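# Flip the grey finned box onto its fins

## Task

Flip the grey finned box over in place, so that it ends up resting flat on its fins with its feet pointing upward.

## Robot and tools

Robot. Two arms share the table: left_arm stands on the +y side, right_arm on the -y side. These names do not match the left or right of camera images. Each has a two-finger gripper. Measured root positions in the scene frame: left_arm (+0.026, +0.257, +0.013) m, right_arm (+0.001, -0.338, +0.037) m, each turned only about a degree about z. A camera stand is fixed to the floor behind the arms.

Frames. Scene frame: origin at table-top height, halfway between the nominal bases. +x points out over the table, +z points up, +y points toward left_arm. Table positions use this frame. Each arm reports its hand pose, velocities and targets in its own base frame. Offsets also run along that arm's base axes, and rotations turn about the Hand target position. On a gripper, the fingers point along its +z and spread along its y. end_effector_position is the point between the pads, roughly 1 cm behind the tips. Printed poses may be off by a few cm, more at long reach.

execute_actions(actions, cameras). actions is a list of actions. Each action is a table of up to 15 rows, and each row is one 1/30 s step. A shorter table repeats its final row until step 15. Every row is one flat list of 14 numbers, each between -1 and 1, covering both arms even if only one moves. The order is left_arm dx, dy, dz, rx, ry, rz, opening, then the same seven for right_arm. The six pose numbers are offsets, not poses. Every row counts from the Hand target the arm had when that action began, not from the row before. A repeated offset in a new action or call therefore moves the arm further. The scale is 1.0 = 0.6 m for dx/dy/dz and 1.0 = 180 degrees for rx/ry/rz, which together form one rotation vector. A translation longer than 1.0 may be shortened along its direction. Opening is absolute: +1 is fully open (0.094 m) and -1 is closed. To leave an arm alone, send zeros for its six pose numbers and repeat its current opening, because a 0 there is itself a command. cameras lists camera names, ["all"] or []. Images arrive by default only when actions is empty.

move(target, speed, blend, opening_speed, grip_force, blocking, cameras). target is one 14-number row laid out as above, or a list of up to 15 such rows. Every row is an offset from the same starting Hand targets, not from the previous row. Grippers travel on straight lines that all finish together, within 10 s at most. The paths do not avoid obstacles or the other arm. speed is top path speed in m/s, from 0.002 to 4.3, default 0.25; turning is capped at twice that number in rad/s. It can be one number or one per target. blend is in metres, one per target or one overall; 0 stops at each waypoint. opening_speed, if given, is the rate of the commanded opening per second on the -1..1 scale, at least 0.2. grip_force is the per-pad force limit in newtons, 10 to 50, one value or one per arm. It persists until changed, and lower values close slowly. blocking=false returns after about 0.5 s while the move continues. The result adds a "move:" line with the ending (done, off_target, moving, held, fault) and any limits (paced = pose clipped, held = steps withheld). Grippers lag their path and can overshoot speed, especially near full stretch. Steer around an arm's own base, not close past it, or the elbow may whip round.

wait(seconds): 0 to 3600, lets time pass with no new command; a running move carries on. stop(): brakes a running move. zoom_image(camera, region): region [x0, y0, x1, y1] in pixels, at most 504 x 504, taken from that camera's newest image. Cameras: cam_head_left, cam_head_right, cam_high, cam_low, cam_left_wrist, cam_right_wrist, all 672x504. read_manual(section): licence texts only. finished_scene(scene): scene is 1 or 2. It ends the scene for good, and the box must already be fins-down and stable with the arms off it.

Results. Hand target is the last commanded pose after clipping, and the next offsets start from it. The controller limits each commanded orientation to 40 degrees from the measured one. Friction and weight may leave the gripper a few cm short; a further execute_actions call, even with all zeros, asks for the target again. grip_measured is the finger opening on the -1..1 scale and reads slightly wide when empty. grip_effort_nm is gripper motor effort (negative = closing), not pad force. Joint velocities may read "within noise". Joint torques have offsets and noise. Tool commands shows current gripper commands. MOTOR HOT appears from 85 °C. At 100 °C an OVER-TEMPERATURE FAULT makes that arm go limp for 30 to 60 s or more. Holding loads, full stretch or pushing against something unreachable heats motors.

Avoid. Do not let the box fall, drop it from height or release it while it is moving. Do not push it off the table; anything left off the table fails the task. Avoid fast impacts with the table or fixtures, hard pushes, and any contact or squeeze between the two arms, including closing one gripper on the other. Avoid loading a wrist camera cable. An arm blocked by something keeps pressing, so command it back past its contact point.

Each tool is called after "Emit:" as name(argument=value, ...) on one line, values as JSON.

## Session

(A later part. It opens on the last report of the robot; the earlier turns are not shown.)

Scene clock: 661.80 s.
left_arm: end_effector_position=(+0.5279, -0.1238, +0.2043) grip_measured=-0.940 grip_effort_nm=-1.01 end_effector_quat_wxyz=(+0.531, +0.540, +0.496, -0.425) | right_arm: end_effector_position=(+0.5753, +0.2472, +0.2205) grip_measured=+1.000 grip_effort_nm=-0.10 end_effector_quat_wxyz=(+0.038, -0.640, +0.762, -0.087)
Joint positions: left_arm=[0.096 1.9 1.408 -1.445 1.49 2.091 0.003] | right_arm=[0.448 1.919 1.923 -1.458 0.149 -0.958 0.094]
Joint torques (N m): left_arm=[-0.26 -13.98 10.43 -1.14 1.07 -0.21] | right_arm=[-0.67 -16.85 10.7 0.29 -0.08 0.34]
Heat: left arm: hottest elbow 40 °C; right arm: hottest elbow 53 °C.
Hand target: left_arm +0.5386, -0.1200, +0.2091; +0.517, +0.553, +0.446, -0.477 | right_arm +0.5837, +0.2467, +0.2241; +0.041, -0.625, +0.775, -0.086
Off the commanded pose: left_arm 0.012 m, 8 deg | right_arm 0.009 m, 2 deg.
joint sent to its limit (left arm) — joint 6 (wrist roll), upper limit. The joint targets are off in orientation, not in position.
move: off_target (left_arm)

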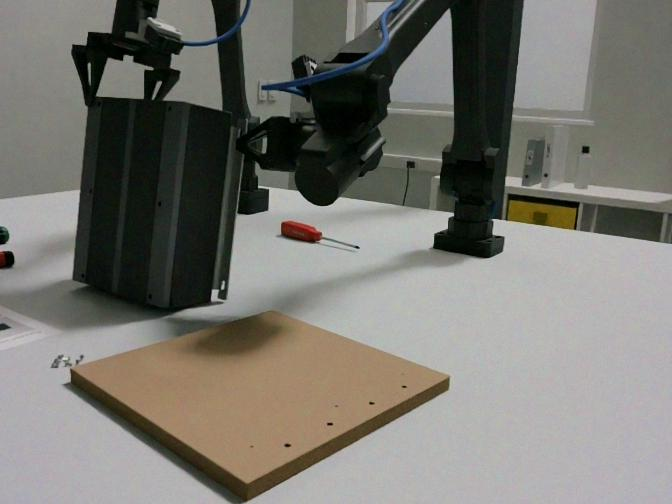

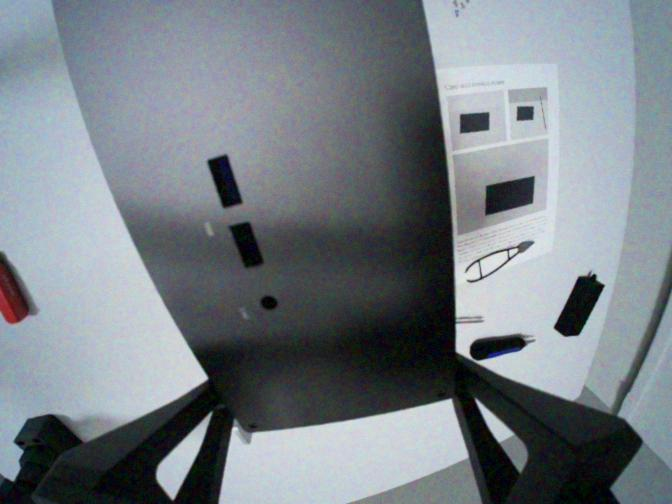

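Emit:
move(target=[0.0425,0.0024,0.0043,-0.0028,0.05,0,-1,0.0527,-0.004,-0.008,0.0007,0.0444,0,1], speed=0.03, cameras=["cam_low","cam_right_wrist"])

Emit:
zoom_image(camera="cam_low", region=[50, 60, 310, 330])

Scene clock: 674.90 s.
left_arm: end_effector_position=(+0.5540, -0.1183, +0.2077) grip_measured=-0.940 grip_effort_nm=-1.01 end_effector_quat_wxyz=(+0.496, +0.502, +0.533, -0.467) | right_arm: end_effector_position=(+0.6072, +0.2518, +0.2240) grip_measured=+1.000 grip_effort_nm=-0.10 end_effector_quat_wxyz=(+0.001, -0.644, +0.764, -0.044)
Joint positions: left_arm=[0.102 1.99 1.545 -1.644 1.488 2.091 0.003] | right_arm=[0.416 2.101 2.228 -1.671 0.083 -0.986 0.094]
Joint torques (N m): left_arm=[-0.91 -15.03 10.74 -1.58 0.98 -0.18] | right_arm=[-1.85 -18.2 9.95 -0.03 0.09 0.23]
Heat: left arm: hottest elbow 42 °C; right arm: hottest elbow 54 °C.
Hand target: left_arm +0.5641, -0.1186, +0.2119; +0.483, +0.512, +0.483, -0.521 | right_arm +0.6154, +0.2441, +0.2195; -0.012, -0.629, +0.776, -0.041
Off the commanded pose: left_arm 0.011 m, 9 deg | right_arm 0.012 m, 3 deg.
joint sent to its limit (left arm) — joint 4 (wrist pitch), lower limit; joint 6 (wrist roll), upper limit. The joint targets are off in orientation, not in position.
joint sent to its limit (right arm) — joint 4 (wrist pitch), lower limit. The joint targets still meet the commanded pose.
move: off_target (left_arm, right_arm)

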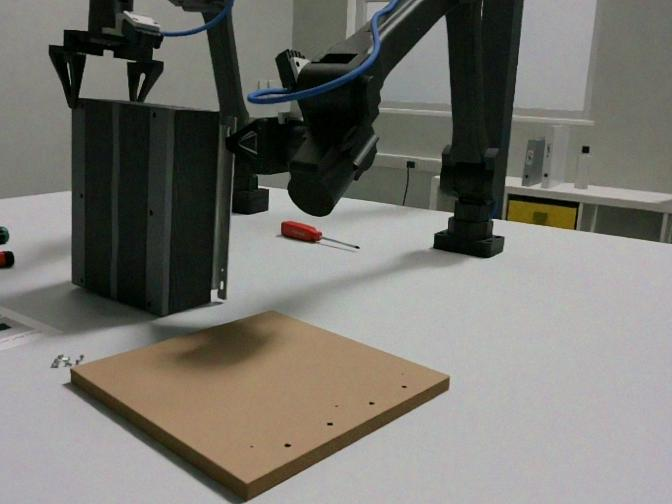

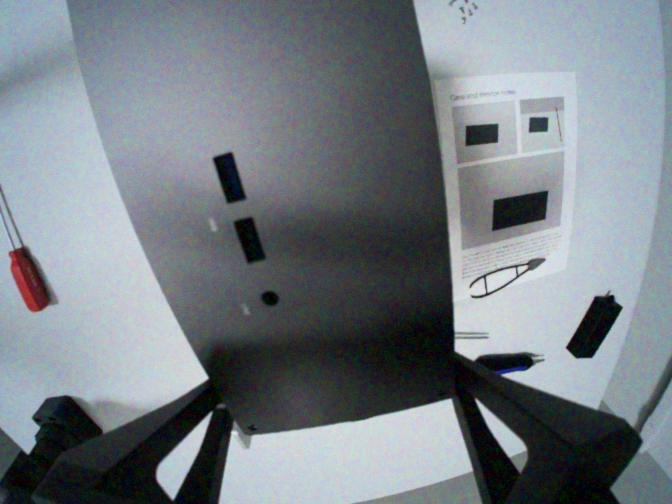

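Scaled by 1.867.

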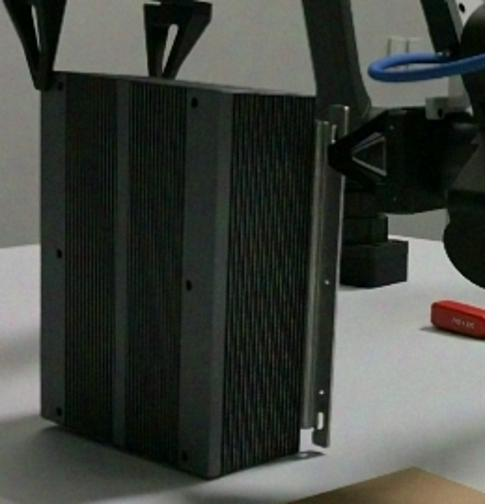

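Emit:
move(target=[0.03,0.0017,-0.007,0,0,0,-1,0.025,-0.001,-0.006,0.0005,0.02,0,1], speed=0.03, cameras=["cam_low"])

Emit:
zoom_image(camera="cam_low", region=[50, 60, 310, 330])

Scene clock: 694.50 s.
left_arm: end_effector_position=(+0.5667, -0.1153, +0.2082) grip_measured=-0.940 grip_effort_nm=-1.01 end_effector_quat_wxyz=(+0.495, +0.501, +0.535, -0.467) | right_arm: end_effector_position=(+0.6178, +0.2528, +0.2251) grip_measured=+1.000 grip_effort_nm=-0.10 end_effector_quat_wxyz=(+0.011, -0.637, +0.770, -0.028)
Joint positions: left_arm=[0.105 2.02 1.597 -1.668 1.486 2.091 0.003] | right_arm=[0.402 2.13 2.281 -1.683 0.048 -0.981 0.094]
Joint torques (N m): left_arm=[-1.44 -14.56 11.56 -0.57 1.24 -0.27] | right_arm=[-2.55 -18.08 9.8 0.42 0.48 -0.06]
Heat: left arm: hottest elbow 42 °C; right arm: hottest elbow 54 °C.
Hand target: left_arm +0.5821, -0.1176, +0.2076; +0.483, +0.512, +0.483, -0.521 | right_arm +0.6304, +0.2436, +0.2159; -0.036, -0.630, +0.775, -0.021
Off the commanded pose: left_arm 0.016 m, 9 deg | right_arm 0.018 m, 6 deg.
joint sent to its limit (left arm) — joint 4 (wrist pitch), lower limit. The joint targets are off in orientation, not in position.
joint sent to its limit (right arm) — joint 4 (wrist pitch), lower limit. The joint targets are off in orientation, not in position.
move: off_target (left_arm, right_arm)

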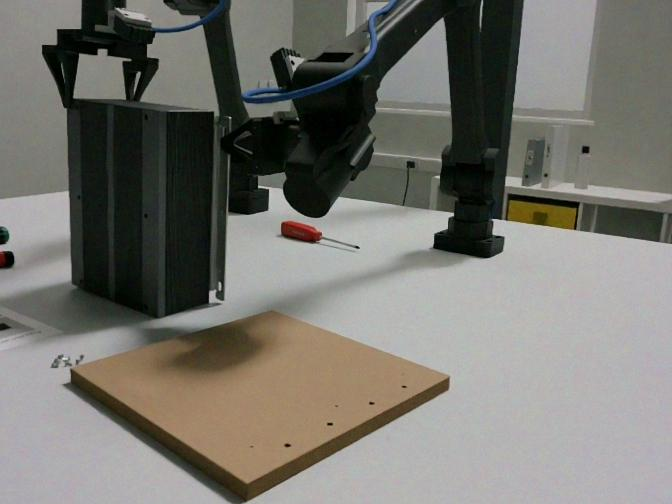

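Scaled by 1.867.

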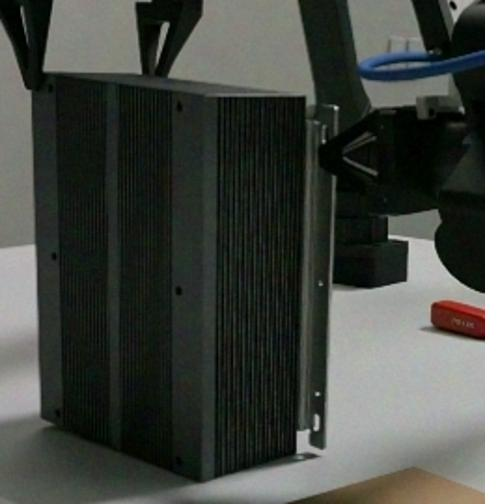

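Emit:
move(target=[[0,0,0,0,0,0,-1,-0.012,0,0.03,0,0,0,1],[0,0,0,0,0,0,-1,-0.012,0,0.13,0,0,0,1]], speed=0.05, blend=0.003, cameras=["cam_low","cam_right_wrist"])

Scene clock: 705.43 s.
left_arm: end_effector_position=(+0.5675, -0.1150, +0.2082) grip_measured=-0.940 grip_effort_nm=-1.01 end_effector_quat_wxyz=(+0.496, +0.501, +0.534, -0.466) | right_arm: end_effector_position=(+0.6176, +0.2522, +0.2281) grip_measured=+1.000 grip_effort_nm=-0.10 end_effector_quat_wxyz=(+0.013, -0.637, +0.770, -0.030)
Joint positions: left_arm=[0.105 2.022 1.6 -1.668 1.486 2.091 0.003] | right_arm=[0.402 2.126 2.281 -1.683 0.051 -0.981 0.094]
Joint torques (N m): left_arm=[-1.55 -14.74 11.34 -0.53 1.23 -0.28] | right_arm=[-1.61 -26.58 11.51 0.54 0.42 -0.06]
Heat: left arm: hottest elbow 43 °C; right arm: hottest elbow 52 °C.
Hand target: left_arm +0.5821, -0.1176, +0.2076; +0.483, +0.512, +0.483, -0.521 | right_arm +0.6232, +0.2435, +0.2940; -0.036, -0.630, +0.775, -0.021
Off the commanded pose: left_arm 0.015 m, 9 deg | right_arm 0.067 m, 6 deg.
joint sent to its limit (left arm) — joint 4 (wrist pitch), lower limit. The joint targets are off in orientation, not in position.
joint sent to its limit (right arm) — joint 4 (wrist pitch), lower limit. The joint targets are off in position and orientation.
move: off_target (right_arm)

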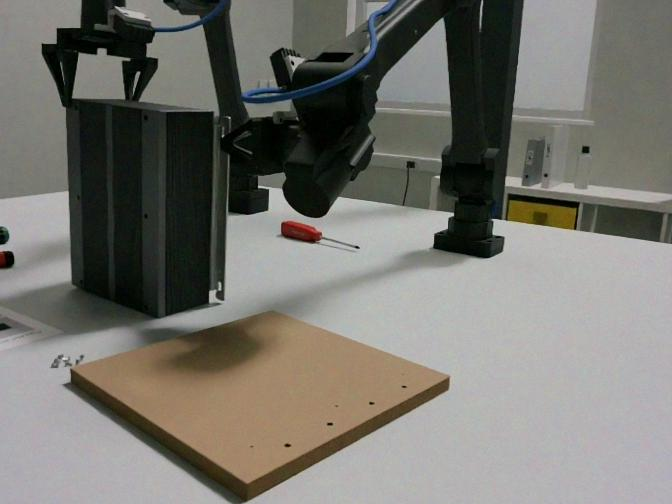

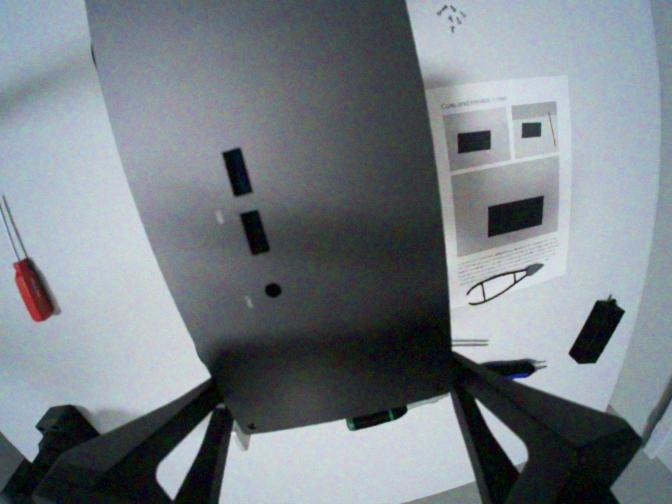

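Emit:
execute_actions(actions=[], cameras=["cam_low","cam_right_wrist","cam_head_left","cam_high"])

Scene clock: 741.47 s.
left_arm: end_effector_position=(+0.5675, -0.1150, +0.2082) grip_measured=-0.940 grip_effort_nm=-1.01 end_effector_quat_wxyz=(+0.496, +0.501, +0.534, -0.466) | right_arm: end_effector_position=(+0.6176, +0.2522, +0.2281) grip_measured=+1.000 grip_effort_nm=-0.10 end_effector_quat_wxyz=(+0.013, -0.637, +0.770, -0.030)
Joint positions: left_arm=[0.105 2.022 1.6 -1.668 1.486 2.091 0.003] | right_arm=[0.402 2.126 2.281 -1.683 0.051 -0.981 0.094]
Joint velocities: within noise
Joint torques (N m): left_arm=[-1.49 -14.74 11.34 -0.58 1.22 -0.28] | right_arm=[-1.79 -27.28 11.54 0.51 0.43 -0.06]
Heat: left arm: hottest elbow 48 °C; right arm: hottest elbow 51 °C.
Hand target: left_arm +0.5821, -0.1176, +0.2076; +0.483, +0.512, +0.483, -0.521 | right_arm +0.6232, +0.2435, +0.2940; -0.036, -0.630, +0.775, -0.021
Tool commands: left_gripper/opening=-1.0 right_gripper/opening=+1.0
Off the commanded pose: left_arm 0.015 m, 9 deg | right_arm 0.067 m, 6 deg.
Images, in order (width x height): cam_head_left 672x504, cam_high 672x504, cam_low 672x504, cam_right_wrist 672x504.

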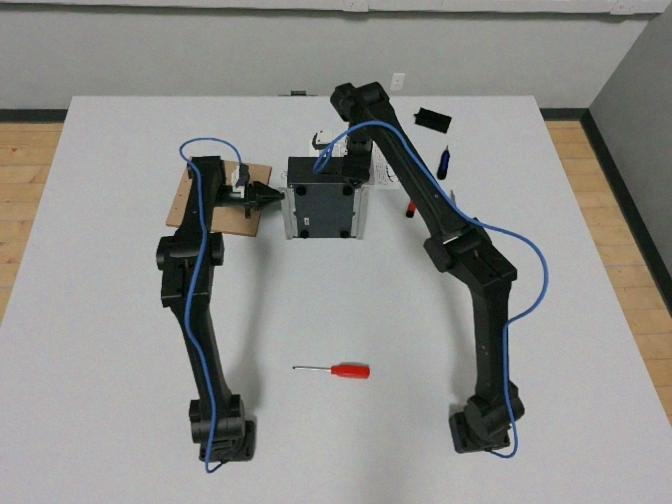

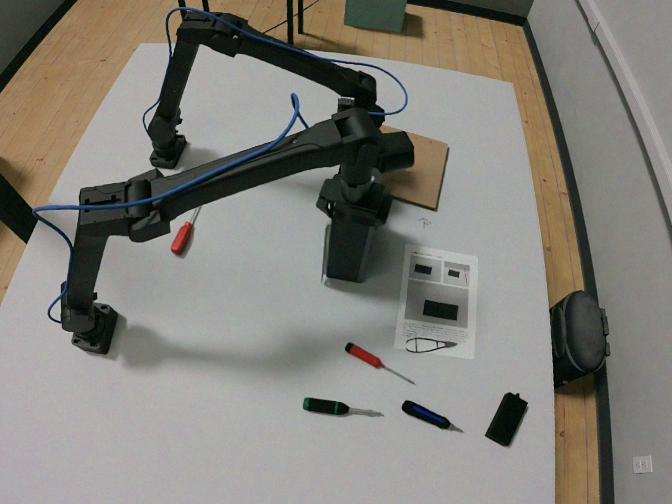

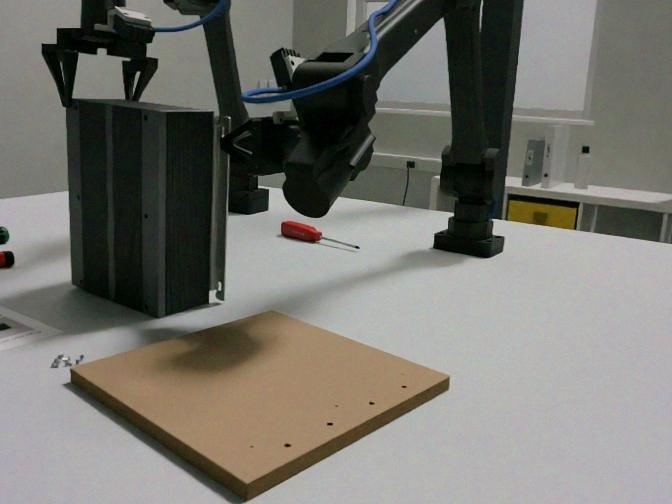

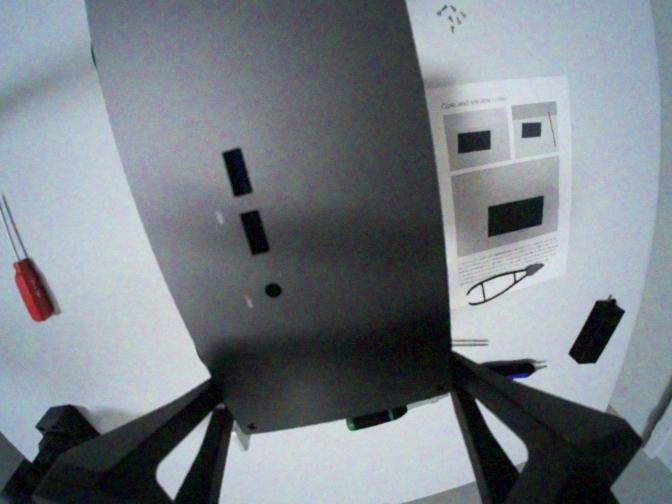

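Emit:
move(target=[[0,0,0,0,0,0,-1, -0.0093,0.0145,-0.0967,0,0,0,1],[0,0,0,0,0,0,-1, -0.0093,-0.1033,-0.0917,0,0,0,1]], speed=0.06, cameras=["cam_low","cam_right_wrist"])

Scene clock: 773.07 s.
left_arm: end_effector_position=(+0.5690, -0.1213, +0.2123) grip_measured=-0.940 grip_effort_nm=-1.01 end_effector_quat_wxyz=(+0.495, +0.503, +0.531, -0.469) | right_arm: end_effector_position=(+0.6162, +0.2309, +0.2267) grip_measured=+1.000 grip_effort_nm=-0.08 end_effector_quat_wxyz=(+0.016, -0.637, +0.770, -0.026)
Joint positions: left_arm=[0.094 2.024 1.613 -1.678 1.49 2.091 0.003] | right_arm=[0.37 2.087 2.212 -1.65 0.039 -1.013 0.094]
Joint torques (N m): left_arm=[-0.38 -14.92 10.39 -0.13 1.07 -0.28] | right_arm=[-5.77 -22.77 6.67 -0.92 0.87 -0.52]
Heat: left arm: hottest elbow 49 °C; right arm: hottest elbow 51 °C.
Hand target: left_arm +0.5821, -0.1176, +0.2076; +0.483, +0.512, +0.483, -0.521 | right_arm +0.6176, +0.1816, +0.2388; -0.036, -0.630, +0.775, -0.021
Off the commanded pose: left_arm 0.014 m, 8 deg | right_arm 0.051 m, 6 deg.
joint sent to its limit (left arm) — joint 4 (wrist pitch), lower limit. The joint targets are off in orientation, not in position.
joint sent to its limit (right arm) — joint 4 (wrist pitch), lower limit. The joint targets are off in orientation, not in position.
move: off_target (right_arm)

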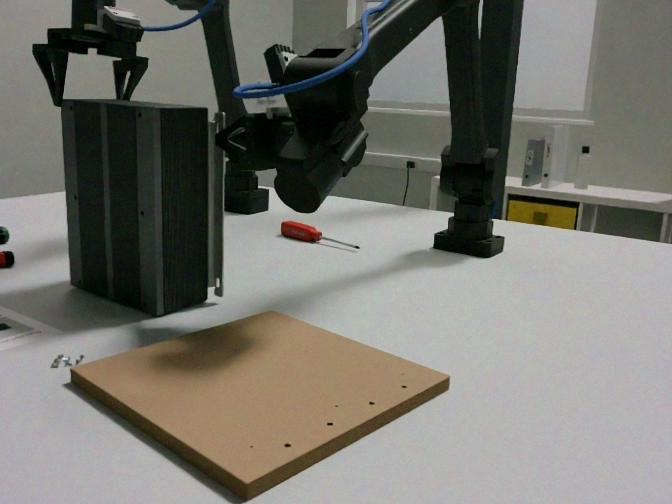

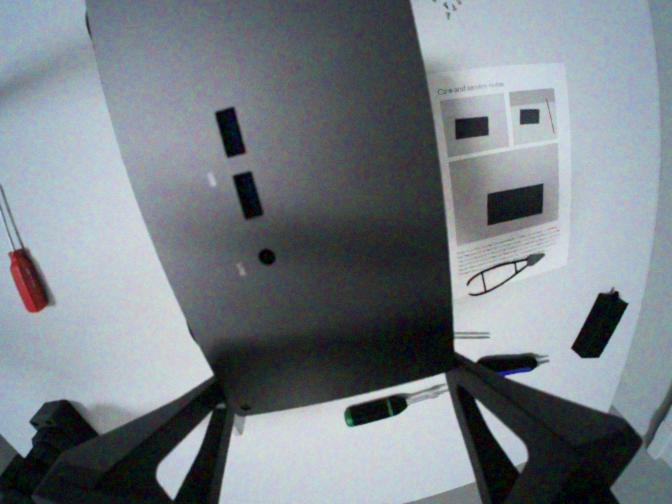

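Emit:
move(target=[[0,0,0,0,0,0,-1, 0,0.08,-0.01,0,0,0.05,1],[0,0,0,0,0,0,-1, 0,0.0,0.0,0,0,0.055,1],[0,0,0,0,0,0,-1, 0,-0.05,0.005,0,0,0.055,1]], speed=0.06, cameras=["cam_low","cam_right_wrist"])

Scene clock: 804.03 s.
left_arm: end_effector_position=(+0.5653, -0.1358, +0.2135) grip_measured=-0.940 grip_effort_nm=-1.01 end_effector_quat_wxyz=(+0.489, +0.510, +0.525, -0.476) | right_arm: end_effector_position=(+0.6201, +0.2182, +0.2277) grip_measured=+1.000 grip_effort_nm=-0.08 end_effector_quat_wxyz=(+0.022, -0.664, +0.747, -0.024)
Joint positions: left_arm=[0.068 2.022 1.613 -1.681 1.49 2.091 0.003] | right_arm=[0.346 2.072 2.191 -1.63 0.028 -1.108 0.094]
Joint torques (N m): left_arm=[1.9 -14.97 10.19 -0.05 1.06 -0.26] | right_arm=[-7.47 -23.24 6.5 -1.69 1.51 -1.62]
Heat: left arm: hottest elbow 45 °C; right arm: hottest elbow 49 °C.
Hand target: left_arm +0.5821, -0.1176, +0.2075; +0.483, +0.512, +0.483, -0.521 | right_arm +0.6175, +0.1516, +0.2419; -0.034, -0.695, +0.718, -0.024
Off the commanded pose: left_arm 0.025 m, 7 deg | right_arm 0.068 m, 8 deg.
joint read past its limit (left arm) — joint 4 (wrist pitch), lower limit.
joint sent to its limit (left arm) — joint 4 (wrist pitch), lower limit. The joint targets are off in orientation, not in position.
joint sent to its limit (right arm) — joint 4 (wrist pitch), lower limit. The joint targets are off in position and orientation.
move: off_target (right_arm)

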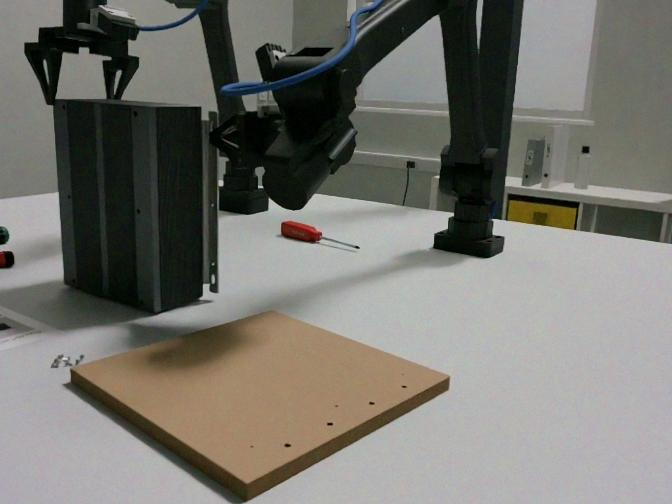

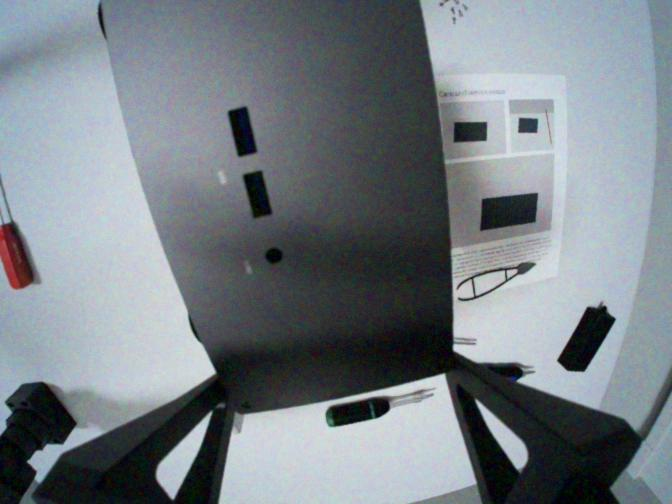

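Emit:
move(target=[[0,0,0,0,0,0,-1, 0,0.10,0.02,0,-0.04,0.0,1],[0,0,0,0,0,0,-1, 0,0.10,0.11,0,-0.09,0.0,1]], speed=0.06, cameras=["cam_low","cam_right_wrist"])

Scene clock: 833.77 s.
left_arm: end_effector_position=(+0.5678, -0.1313, +0.2113) grip_measured=-0.940 grip_effort_nm=-1.01 end_effector_quat_wxyz=(+0.492, +0.502, +0.528, -0.477) | right_arm: end_effector_position=(+0.6140, +0.2143, +0.2935) grip_measured=+1.000 grip_effort_nm=-0.08 end_effector_quat_wxyz=(-0.051, +0.684, -0.719, +0.113)
Joint positions: left_arm=[0.076 2.029 1.613 -1.681 1.5 2.089 0.003] | right_arm=[0.382 1.972 2.19 -1.607 0.172 -1.154 0.094]
Joint torques (N m): left_arm=[1.03 -15.38 10.33 -0.03 0.66 -0.26] | right_arm=[-1.26 -20.37 8.69 1.52 0.18 -0.18]
Heat: left arm: hottest elbow 44 °C; right arm: hottest elbow 46 °C.
Hand target: left_arm +0.5821, -0.1177, +0.2076; +0.483, +0.512, +0.483, -0.521 | right_arm +0.6175, +0.2117, +0.3079; -0.067, +0.684, -0.716, +0.122
Off the commanded pose: left_arm 0.020 m, 7 deg | right_arm 0.015 m, 2 deg.
joint read past its limit (left arm) — joint 4 (wrist pitch), lower limit.
joint sent to its limit (left arm) — joint 4 (wrist pitch), lower limit. The joint targets are off in orientation, not in position.
move: off_target (right_arm)

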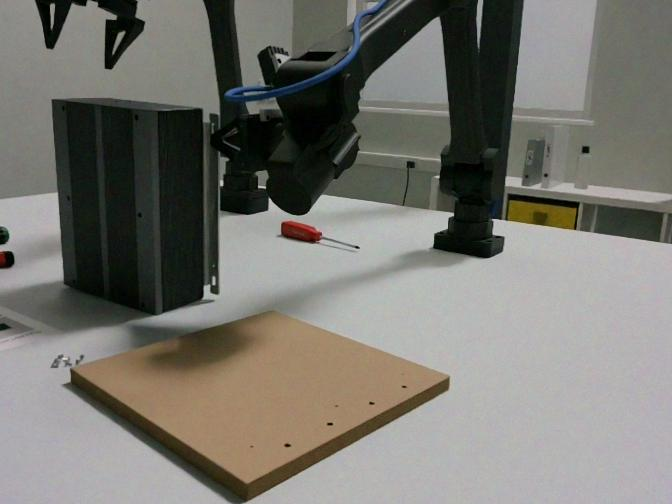

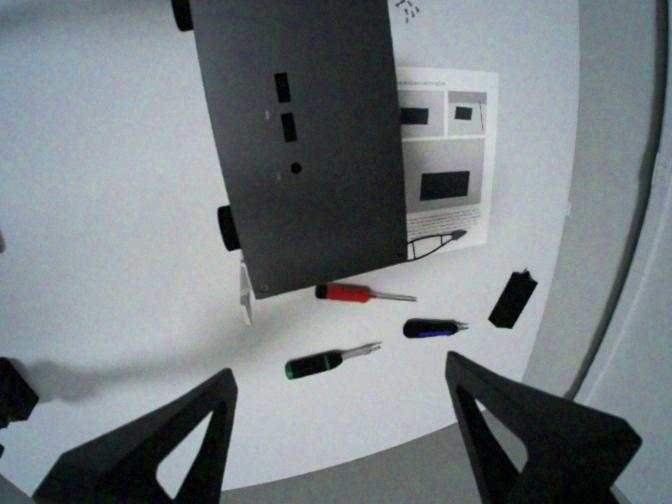

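Emit:
execute_actions(actions=[], cameras=["cam_head_left","cam_head_right","cam_left_wrist"])

Emit:
zoom_image(camera="cam_head_left", region=[220, 110, 440, 280])

Scene clock: 838.33 s.
left_arm: end_effector_position=(+0.5678, -0.1313, +0.2113) grip_measured=-0.940 grip_effort_nm=-1.01 end_effector_quat_wxyz=(+0.492, +0.502, +0.528, -0.477) | right_arm: end_effector_position=(+0.6140, +0.2143, +0.2935) grip_measured=+1.000 grip_effort_nm=-0.08 end_effector_quat_wxyz=(-0.051, +0.684, -0.719, +0.113)
Joint positions: left_arm=[0.076 2.029 1.613 -1.681 1.5 2.089 0.003] | right_arm=[0.382 1.972 2.19 -1.607 0.172 -1.155 0.094]
Joint velocities: within noise
Joint torques (N m): left_arm=[1.2 -15.44 10.3 -0.03 0.65 -0.27] | right_arm=[-1.26 -20.25 8.76 1.42 0.16 -0.15]
Heat: left arm: hottest elbow 44 °C; right arm: hottest elbow 46 °C.
Hand target: left_arm +0.5821, -0.1177, +0.2076; +0.483, +0.512, +0.483, -0.521 | right_arm +0.6175, +0.2117, +0.3079; -0.067, +0.684, -0.716, +0.122
Tool commands: left_gripper/opening=-1.0 right_gripper/opening=+1.0
Off the commanded pose: left_arm 0.020 m, 7 deg | right_arm 0.015 m, 2 deg.
joint read past its limit (left arm) — joint 4 (wrist pitch), lower limit.
Images, in order (width x height): cam_head_left 672x504, cam_head_right 672x504, cam_left_wrist 672x504.

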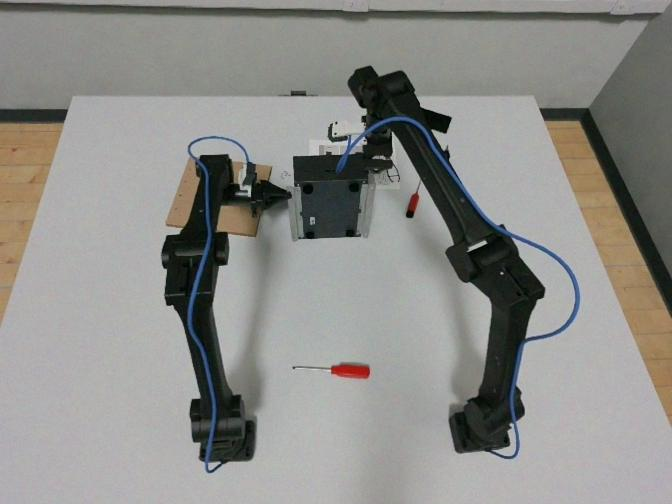

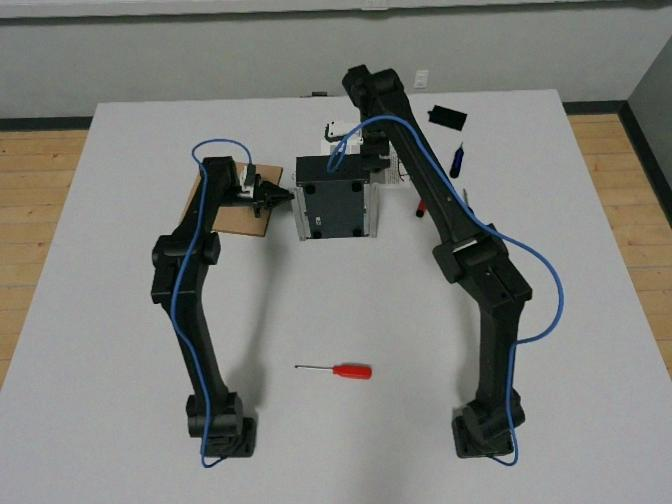

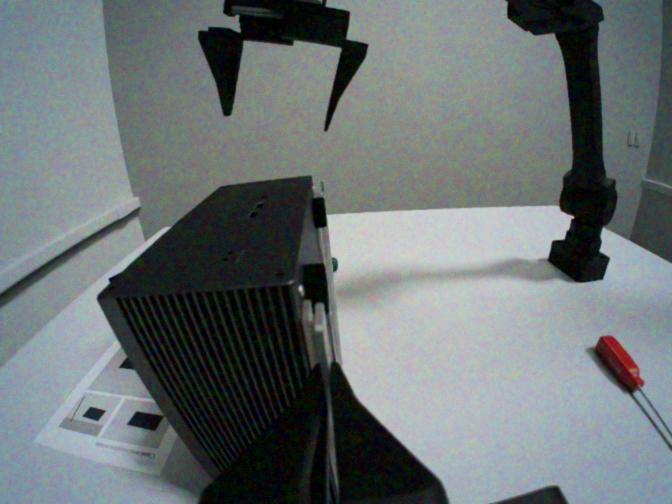

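Scaled by 2.291.

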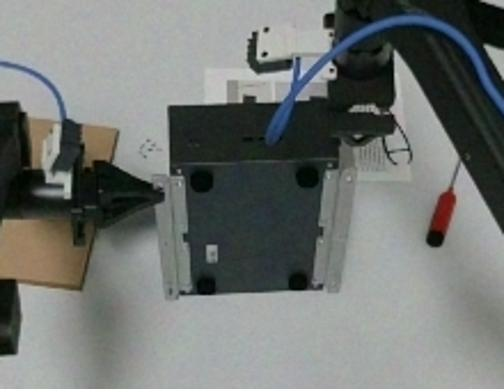

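Emit:
move(target=[[0,0,0,0,0,0,-1, -0.071,-0.186,0.037,0.26,0.05,0.035,0],[0,0,0,0,0,0,-1, -0.071,-0.153,-0.155,0.526,0.0493,0.0704,-0.5]], speed=0.12, blend=0.03, cameras=["cam_low","cam_right_wrist","cam_head_left"])

Scene clock: 946.57 s.
left_arm: end_effector_position=(+0.5678, -0.1313, +0.2113) grip_measured=-0.940 grip_effort_nm=-1.01 end_effector_quat_wxyz=(+0.492, +0.502, +0.528, -0.477) | right_arm: end_effector_position=(+0.5697, +0.1270, +0.2157) grip_measured=-0.499 grip_effort_nm=-0.09 end_effector_quat_wxyz=(+0.511, -0.485, +0.524, +0.479)
Joint positions: left_arm=[0.076 2.029 1.613 -1.681 1.5 2.089 0.003] | right_arm=[-0.082 2.025 1.599 -1.676 -1.548 -2.096 0.024]
Joint torques (N m): left_arm=[1.14 -15.33 10.33 -0.05 0.66 -0.27] | right_arm=[-1.79 -16.56 7.69 -0.64 -0.73 -0.13]
Heat: left arm: hottest elbow 44 °C; right arm: hottest elbow 48 °C.
Hand target: left_arm +0.5821, -0.1177, +0.2076; +0.483, +0.512, +0.483, -0.521 | right_arm +0.5749, +0.1199, +0.2148; +0.509, -0.488, +0.506, +0.497
Off the commanded pose: left_arm 0.020 m, 7 deg | right_arm 0.009 m, 3 deg.
joint read past its limit (left arm) — joint 4 (wrist pitch), lower limit.
joint sent to its limit (left arm) — joint 4 (wrist pitch), lower limit. The joint targets are off in orientation, not in position.
joint sent to its limit (right arm) — joint 4 (wrist pitch), lower limit. The joint targets are off in orientation, not in position.
joint at its limit (right arm) — joint 6 (wrist roll), lower limit.
move: off_target (right_arm); target 2's new opening was sent with right_arm's hand 0.008 m and 3 deg from that target
Images, in order (width x height): cam_head_left 672x504, cam_low 672x504, cam_right_wrist 672x504.

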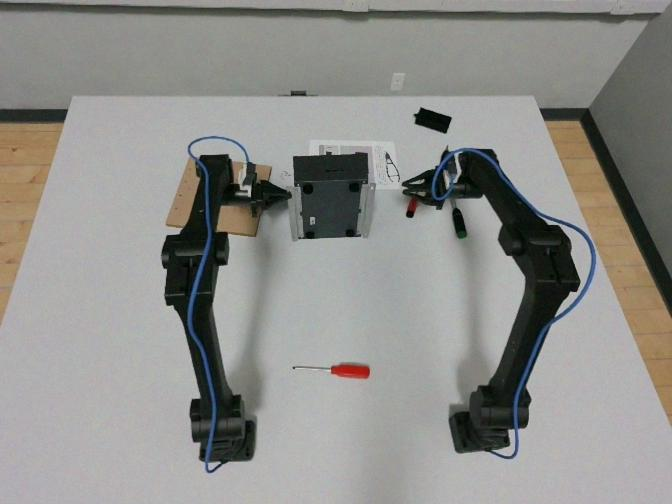

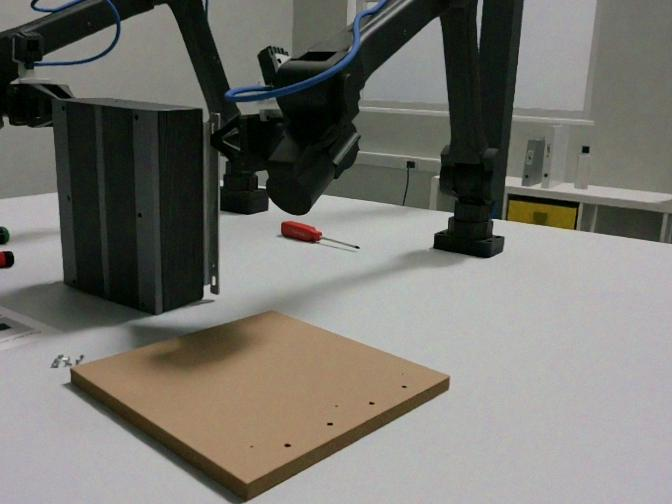

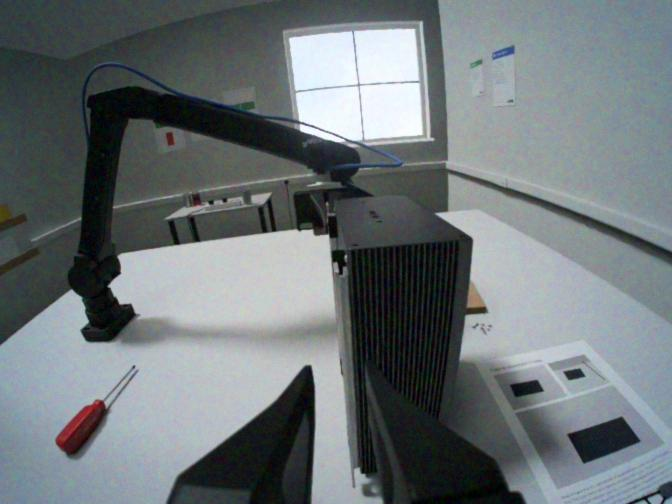

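Emit:
move(target=[0,0,0,0,0,0,-1, 0.0085,0.097,-0.0213,0,0,0.008,-0.5], speed=0.1, cameras=["cam_right_wrist","cam_head_right"])

Emit:
zoom_image(camera="cam_right_wrist", region=[220, 180, 480, 500])

Emit:
zoom_image(camera="cam_head_right", region=[270, 130, 500, 260])

Scene clock: 979.83 s.
left_arm: end_effector_position=(+0.5678, -0.1313, +0.2113) grip_measured=-0.940 grip_effort_nm=-1.01 end_effector_quat_wxyz=(+0.492, +0.502, +0.528, -0.477) | right_arm: end_effector_position=(+0.5691, +0.1764, +0.1942) grip_measured=-0.499 grip_effort_nm=-0.08 end_effector_quat_wxyz=(+0.492, -0.489, +0.507, +0.511)
Joint positions: left_arm=[0.076 2.029 1.613 -1.681 1.5 2.089 0.003] | right_arm=[0.005 2.085 1.62 -1.669 -1.579 -2.097 0.024]
Joint torques (N m): left_arm=[1.08 -15.33 10.33 -0.08 0.66 -0.27] | right_arm=[0.03 -17.85 9.39 -0.29 -0.83 -0.02]
Heat: left arm: hottest elbow 44 °C; right arm: hottest elbow 48 °C.
Hand target: left_arm +0.5821, -0.1177, +0.2076; +0.483, +0.512, +0.483, -0.521 | right_arm +0.5800, +0.1780, +0.2021; +0.503, -0.494, +0.500, +0.503
Off the commanded pose: left_arm 0.020 m, 7 deg | right_arm 0.014 m, 2 deg.
joint read past its limit (left arm) — joint 4 (wrist pitch), lower limit.
joint sent to its limit (left arm) — joint 4 (wrist pitch), lower limit. The joint targets are off in orientation, not in position.
joint sent to its limit (right arm) — joint 5 (wrist yaw), lower limit. The joint targets still meet the commanded pose.
move: off_target (right_arm)
Images, in order (width x height): cam_head_right 672x504, cam_right_wrist 672x504.

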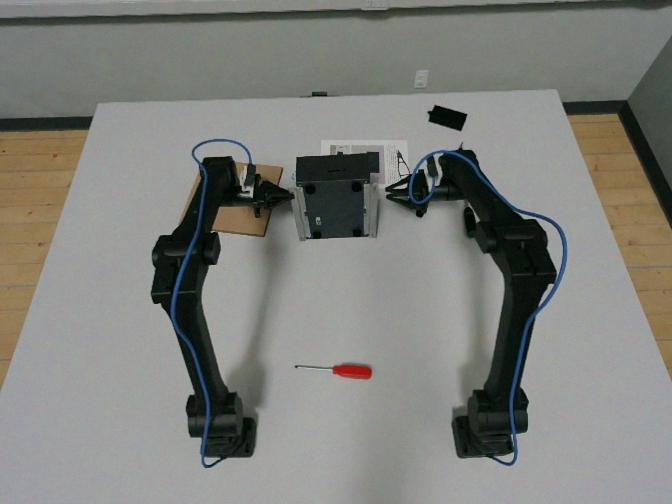

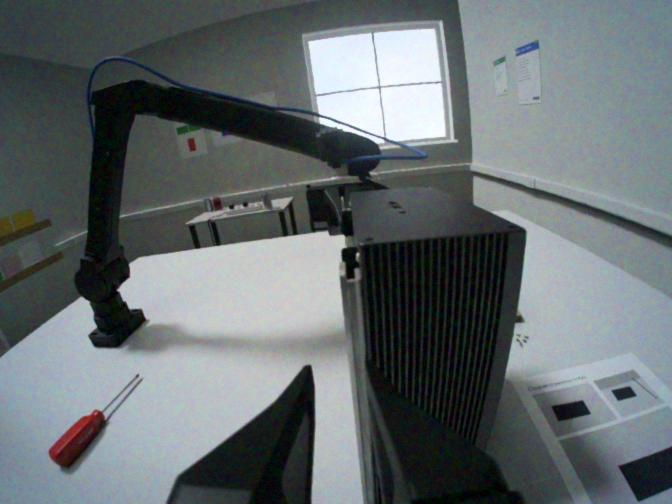

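Scaled by 1.575 from the camera's image (finer frame: 960x720).

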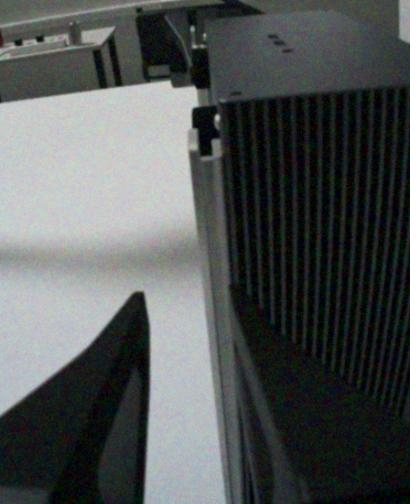

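Scaled by 2.191.

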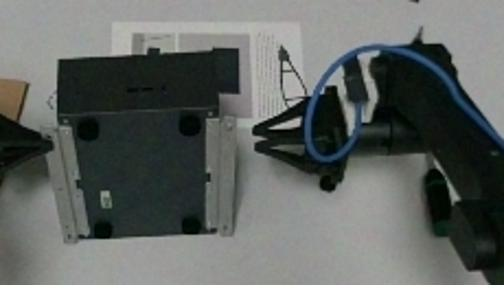

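Emit:
move(target=[0,0,0,0,0,0,-1, 0.0075,0.05,0.015,0,0,0,-0.5], speed=0.06, cameras=["cam_right_wrist"])

Emit:
zoom_image(camera="cam_right_wrist", region=[220, 180, 480, 500])

Scene clock: 1000.67 s.
left_arm: end_effector_position=(+0.5678, -0.1313, +0.2113) grip_measured=-0.940 grip_effort_nm=-1.01 end_effector_quat_wxyz=(+0.492, +0.502, +0.528, -0.477) | right_arm: end_effector_position=(+0.5758, +0.2028, +0.2035) grip_measured=-0.499 grip_effort_nm=-0.09 end_effector_quat_wxyz=(+0.487, -0.507, +0.489, +0.516)
Joint positions: left_arm=[0.076 2.029 1.613 -1.681 1.5 2.089 0.003] | right_arm=[0.05 2.103 1.683 -1.669 -1.579 -2.079 0.024]
Joint torques (N m): left_arm=[1.14 -15.44 10.3 -0.06 0.65 -0.26] | right_arm=[-0.97 -17.67 9.62 -0.59 -0.88 0.1]
Heat: left arm: hottest elbow 44 °C; right arm: hottest elbow 48 °C.
Hand target: left_arm +0.5821, -0.1177, +0.2076; +0.483, +0.512, +0.483, -0.521 | right_arm +0.5845, +0.2080, +0.2112; +0.503, -0.494, +0.500, +0.503
Off the commanded pose: left_arm 0.020 m, 7 deg | right_arm 0.013 m, 3 deg.
joint read past its limit (left arm) — joint 4 (wrist pitch), lower limit.
joint sent to its limit (left arm) — joint 4 (wrist pitch), lower limit. The joint targets are off in orientation, not in position.
joint sent to its limit (right arm) — joint 5 (wrist yaw), lower limit. The joint targets are off in orientation, not in position.
move: off_target (right_arm)

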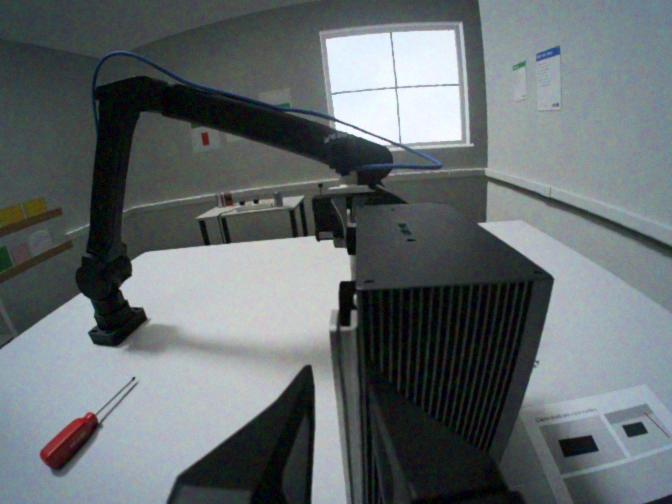

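Scaled by 1.575 from the camera's image (finer frame: 960x720).

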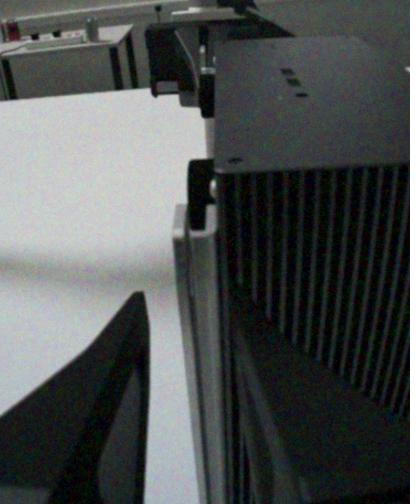

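Emit:
move(target=[0,0,0,0,0,0,-1, -0.002,0.023,0.0,0,0,-0.017,-0.5], speed=0.05, cameras=["cam_right_wrist"])

Emit:
zoom_image(camera="cam_right_wrist", region=[220, 180, 480, 500])

Scene clock: 1043.37 s.
left_arm: end_effector_position=(+0.5678, -0.1313, +0.2113) grip_measured=-0.940 grip_effort_nm=-1.01 end_effector_quat_wxyz=(+0.492, +0.502, +0.528, -0.477) | right_arm: end_effector_position=(+0.5761, +0.2120, +0.2037) grip_measured=-0.499 grip_effort_nm=-0.09 end_effector_quat_wxyz=(+0.484, -0.511, +0.485, +0.519)
Joint positions: left_arm=[0.076 2.029 1.613 -1.681 1.5 2.089 0.003] | right_arm=[0.066 2.111 1.697 -1.669 -1.579 -2.074 0.024]
Joint torques (N m): left_arm=[1.14 -15.33 10.28 -0.03 0.66 -0.27] | right_arm=[0.15 -17.67 9.58 -0.55 -0.86 0.06]
Heat: left arm: hottest elbow 45 °C; right arm: hottest elbow 50 °C.
Hand target: left_arm +0.5821, -0.1177, +0.2076; +0.483, +0.512, +0.483, -0.521 | right_arm +0.5833, +0.2219, +0.2111; +0.516, -0.480, +0.513, +0.489
Off the commanded pose: left_arm 0.020 m, 7 deg | right_arm 0.014 m, 7 deg.
joint read past its limit (left arm) — joint 4 (wrist pitch), lower limit.
joint sent to its limit (left arm) — joint 4 (wrist pitch), lower limit. The joint targets are off in orientation, not in position.
joint sent to its limit (right arm) — joint 5 (wrist yaw), lower limit. The joint targets are off in orientation, not in position.
move: off_target (right_arm)

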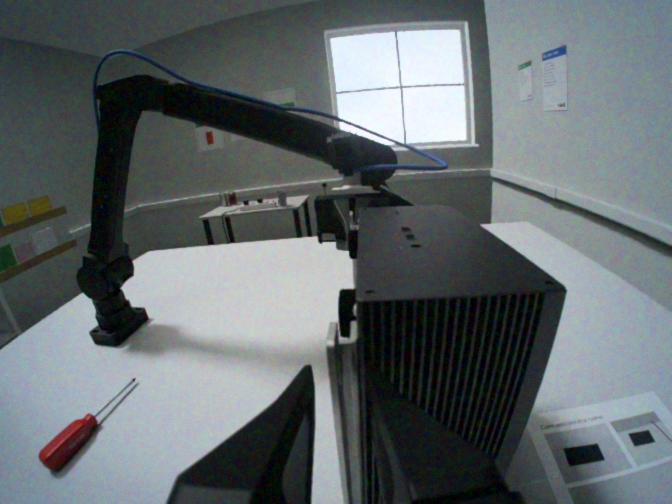

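Scaled by 1.575 from the camera's image (finer frame: 960x720).

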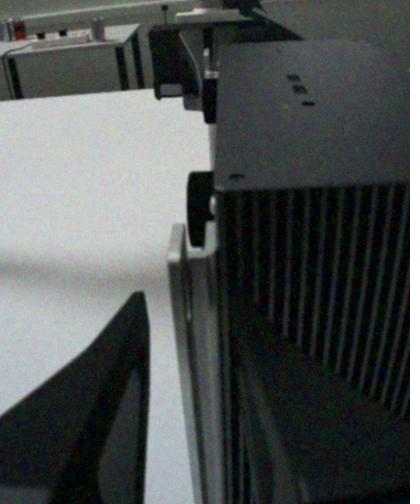

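Emit:
move(target=[0,0,0,0,0,0,-1, -0.003,0.025,0.0,0,0,0,-0.5], speed=0.05, cameras=["cam_right_wrist"])

Emit:
zoom_image(camera="cam_right_wrist", region=[220, 180, 480, 500])

Scene clock: 1051.40 s.
left_arm: end_effector_position=(+0.5679, -0.1313, +0.2113) grip_measured=-0.940 grip_effort_nm=-1.01 end_effector_quat_wxyz=(+0.492, +0.502, +0.528, -0.477) | right_arm: end_effector_position=(+0.5752, +0.2167, +0.2039) grip_measured=-0.499 grip_effort_nm=-0.06 end_effector_quat_wxyz=(+0.478, -0.509, +0.487, +0.525)
Joint positions: left_arm=[0.076 2.029 1.613 -1.681 1.5 2.088 0.003] | right_arm=[0.074 2.114 1.703 -1.682 -1.579 -2.069 0.024]
Joint torques (N m): left_arm=[1.08 -15.5 10.33 -0.01 0.66 -0.26] | right_arm=[2.08 -17.67 10.28 -0.2 -0.87 0.01]
Heat: left arm: hottest elbow 45 °C; right arm: hottest elbow 50 °C.
Hand target: left_arm +0.5821, -0.1177, +0.2076; +0.483, +0.512, +0.483, -0.521 | right_arm +0.5815, +0.2369, +0.2112; +0.516, -0.481, +0.513, +0.489
Off the commanded pose: left_arm 0.020 m, 7 deg | right_arm 0.022 m, 7 deg.
joint read past its limit (left arm) — joint 4 (wrist pitch), lower limit.
joint sent to its limit (left arm) — joint 4 (wrist pitch), lower limit. The joint targets are off in orientation, not in position.
joint sent to its limit (right arm) — joint 4 (wrist pitch), lower limit; joint 5 (wrist yaw), lower limit. The joint targets are off in orientation, not in position.
move: off_target (right_arm)

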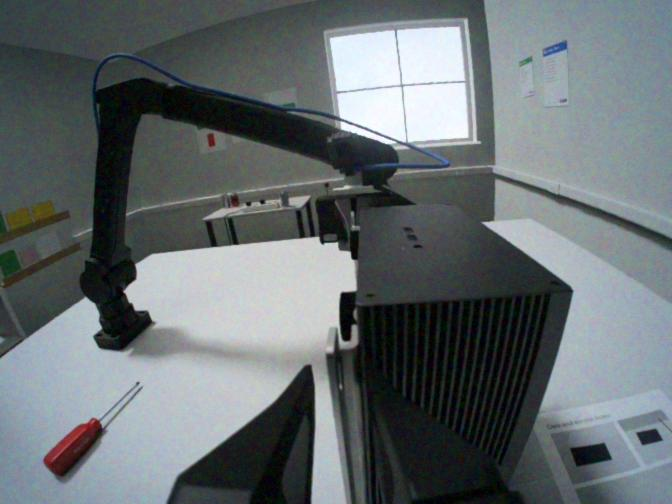

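Scaled by 1.575 from the camera's image (finer frame: 960x720).

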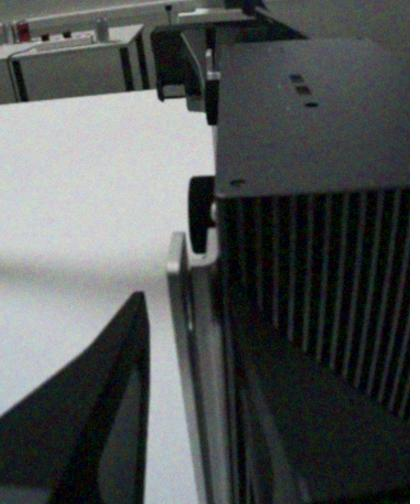

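Emit:
move(target=[0,0,0,0,0,0,-1, 0.0,0.017,0.0,0,0,0,-0.5], speed=0.04, cameras=[])

Scene clock: 1064.90 s.
left_arm: end_effector_position=(+0.5681, -0.1311, +0.2114) grip_measured=-0.940 grip_effort_nm=-1.01 end_effector_quat_wxyz=(+0.492, +0.501, +0.528, -0.477) | right_arm: end_effector_position=(+0.5761, +0.2172, +0.2039) grip_measured=-0.499 grip_effort_nm=-0.03 end_effector_quat_wxyz=(+0.476, -0.510, +0.488, +0.525)
Joint positions: left_arm=[0.076 2.029 1.613 -1.681 1.502 2.088 0.003] | right_arm=[0.075 2.117 1.709 -1.687 -1.576 -2.068 0.024]
Joint torques (N m): left_arm=[1.08 -15.33 10.32 -0.02 0.6 -0.25] | right_arm=[3.08 -17.44 10.61 -0.23 -1 0.07]
Heat: left arm: hottest elbow 45 °C; right arm: hottest elbow 49 °C.
Hand target: left_arm +0.5821, -0.1176, +0.2075; +0.483, +0.512, +0.483, -0.521 | right_arm +0.5815, +0.2470, +0.2111; +0.516, -0.480, +0.513, +0.489
Off the commanded pose: left_arm 0.020 m, 7 deg | right_arm 0.031 m, 8 deg.
joint read past its limit (left arm) — joint 4 (wrist pitch), lower limit.
joint sent to its limit (left arm) — joint 4 (wrist pitch), lower limit. The joint targets are off in orientation, not in position.
joint sent to its limit (right arm) — joint 4 (wrist pitch), lower limit; joint 5 (wrist yaw), lower limit. The joint targets are off in orientation, not in position.
move: off_target (right_arm)


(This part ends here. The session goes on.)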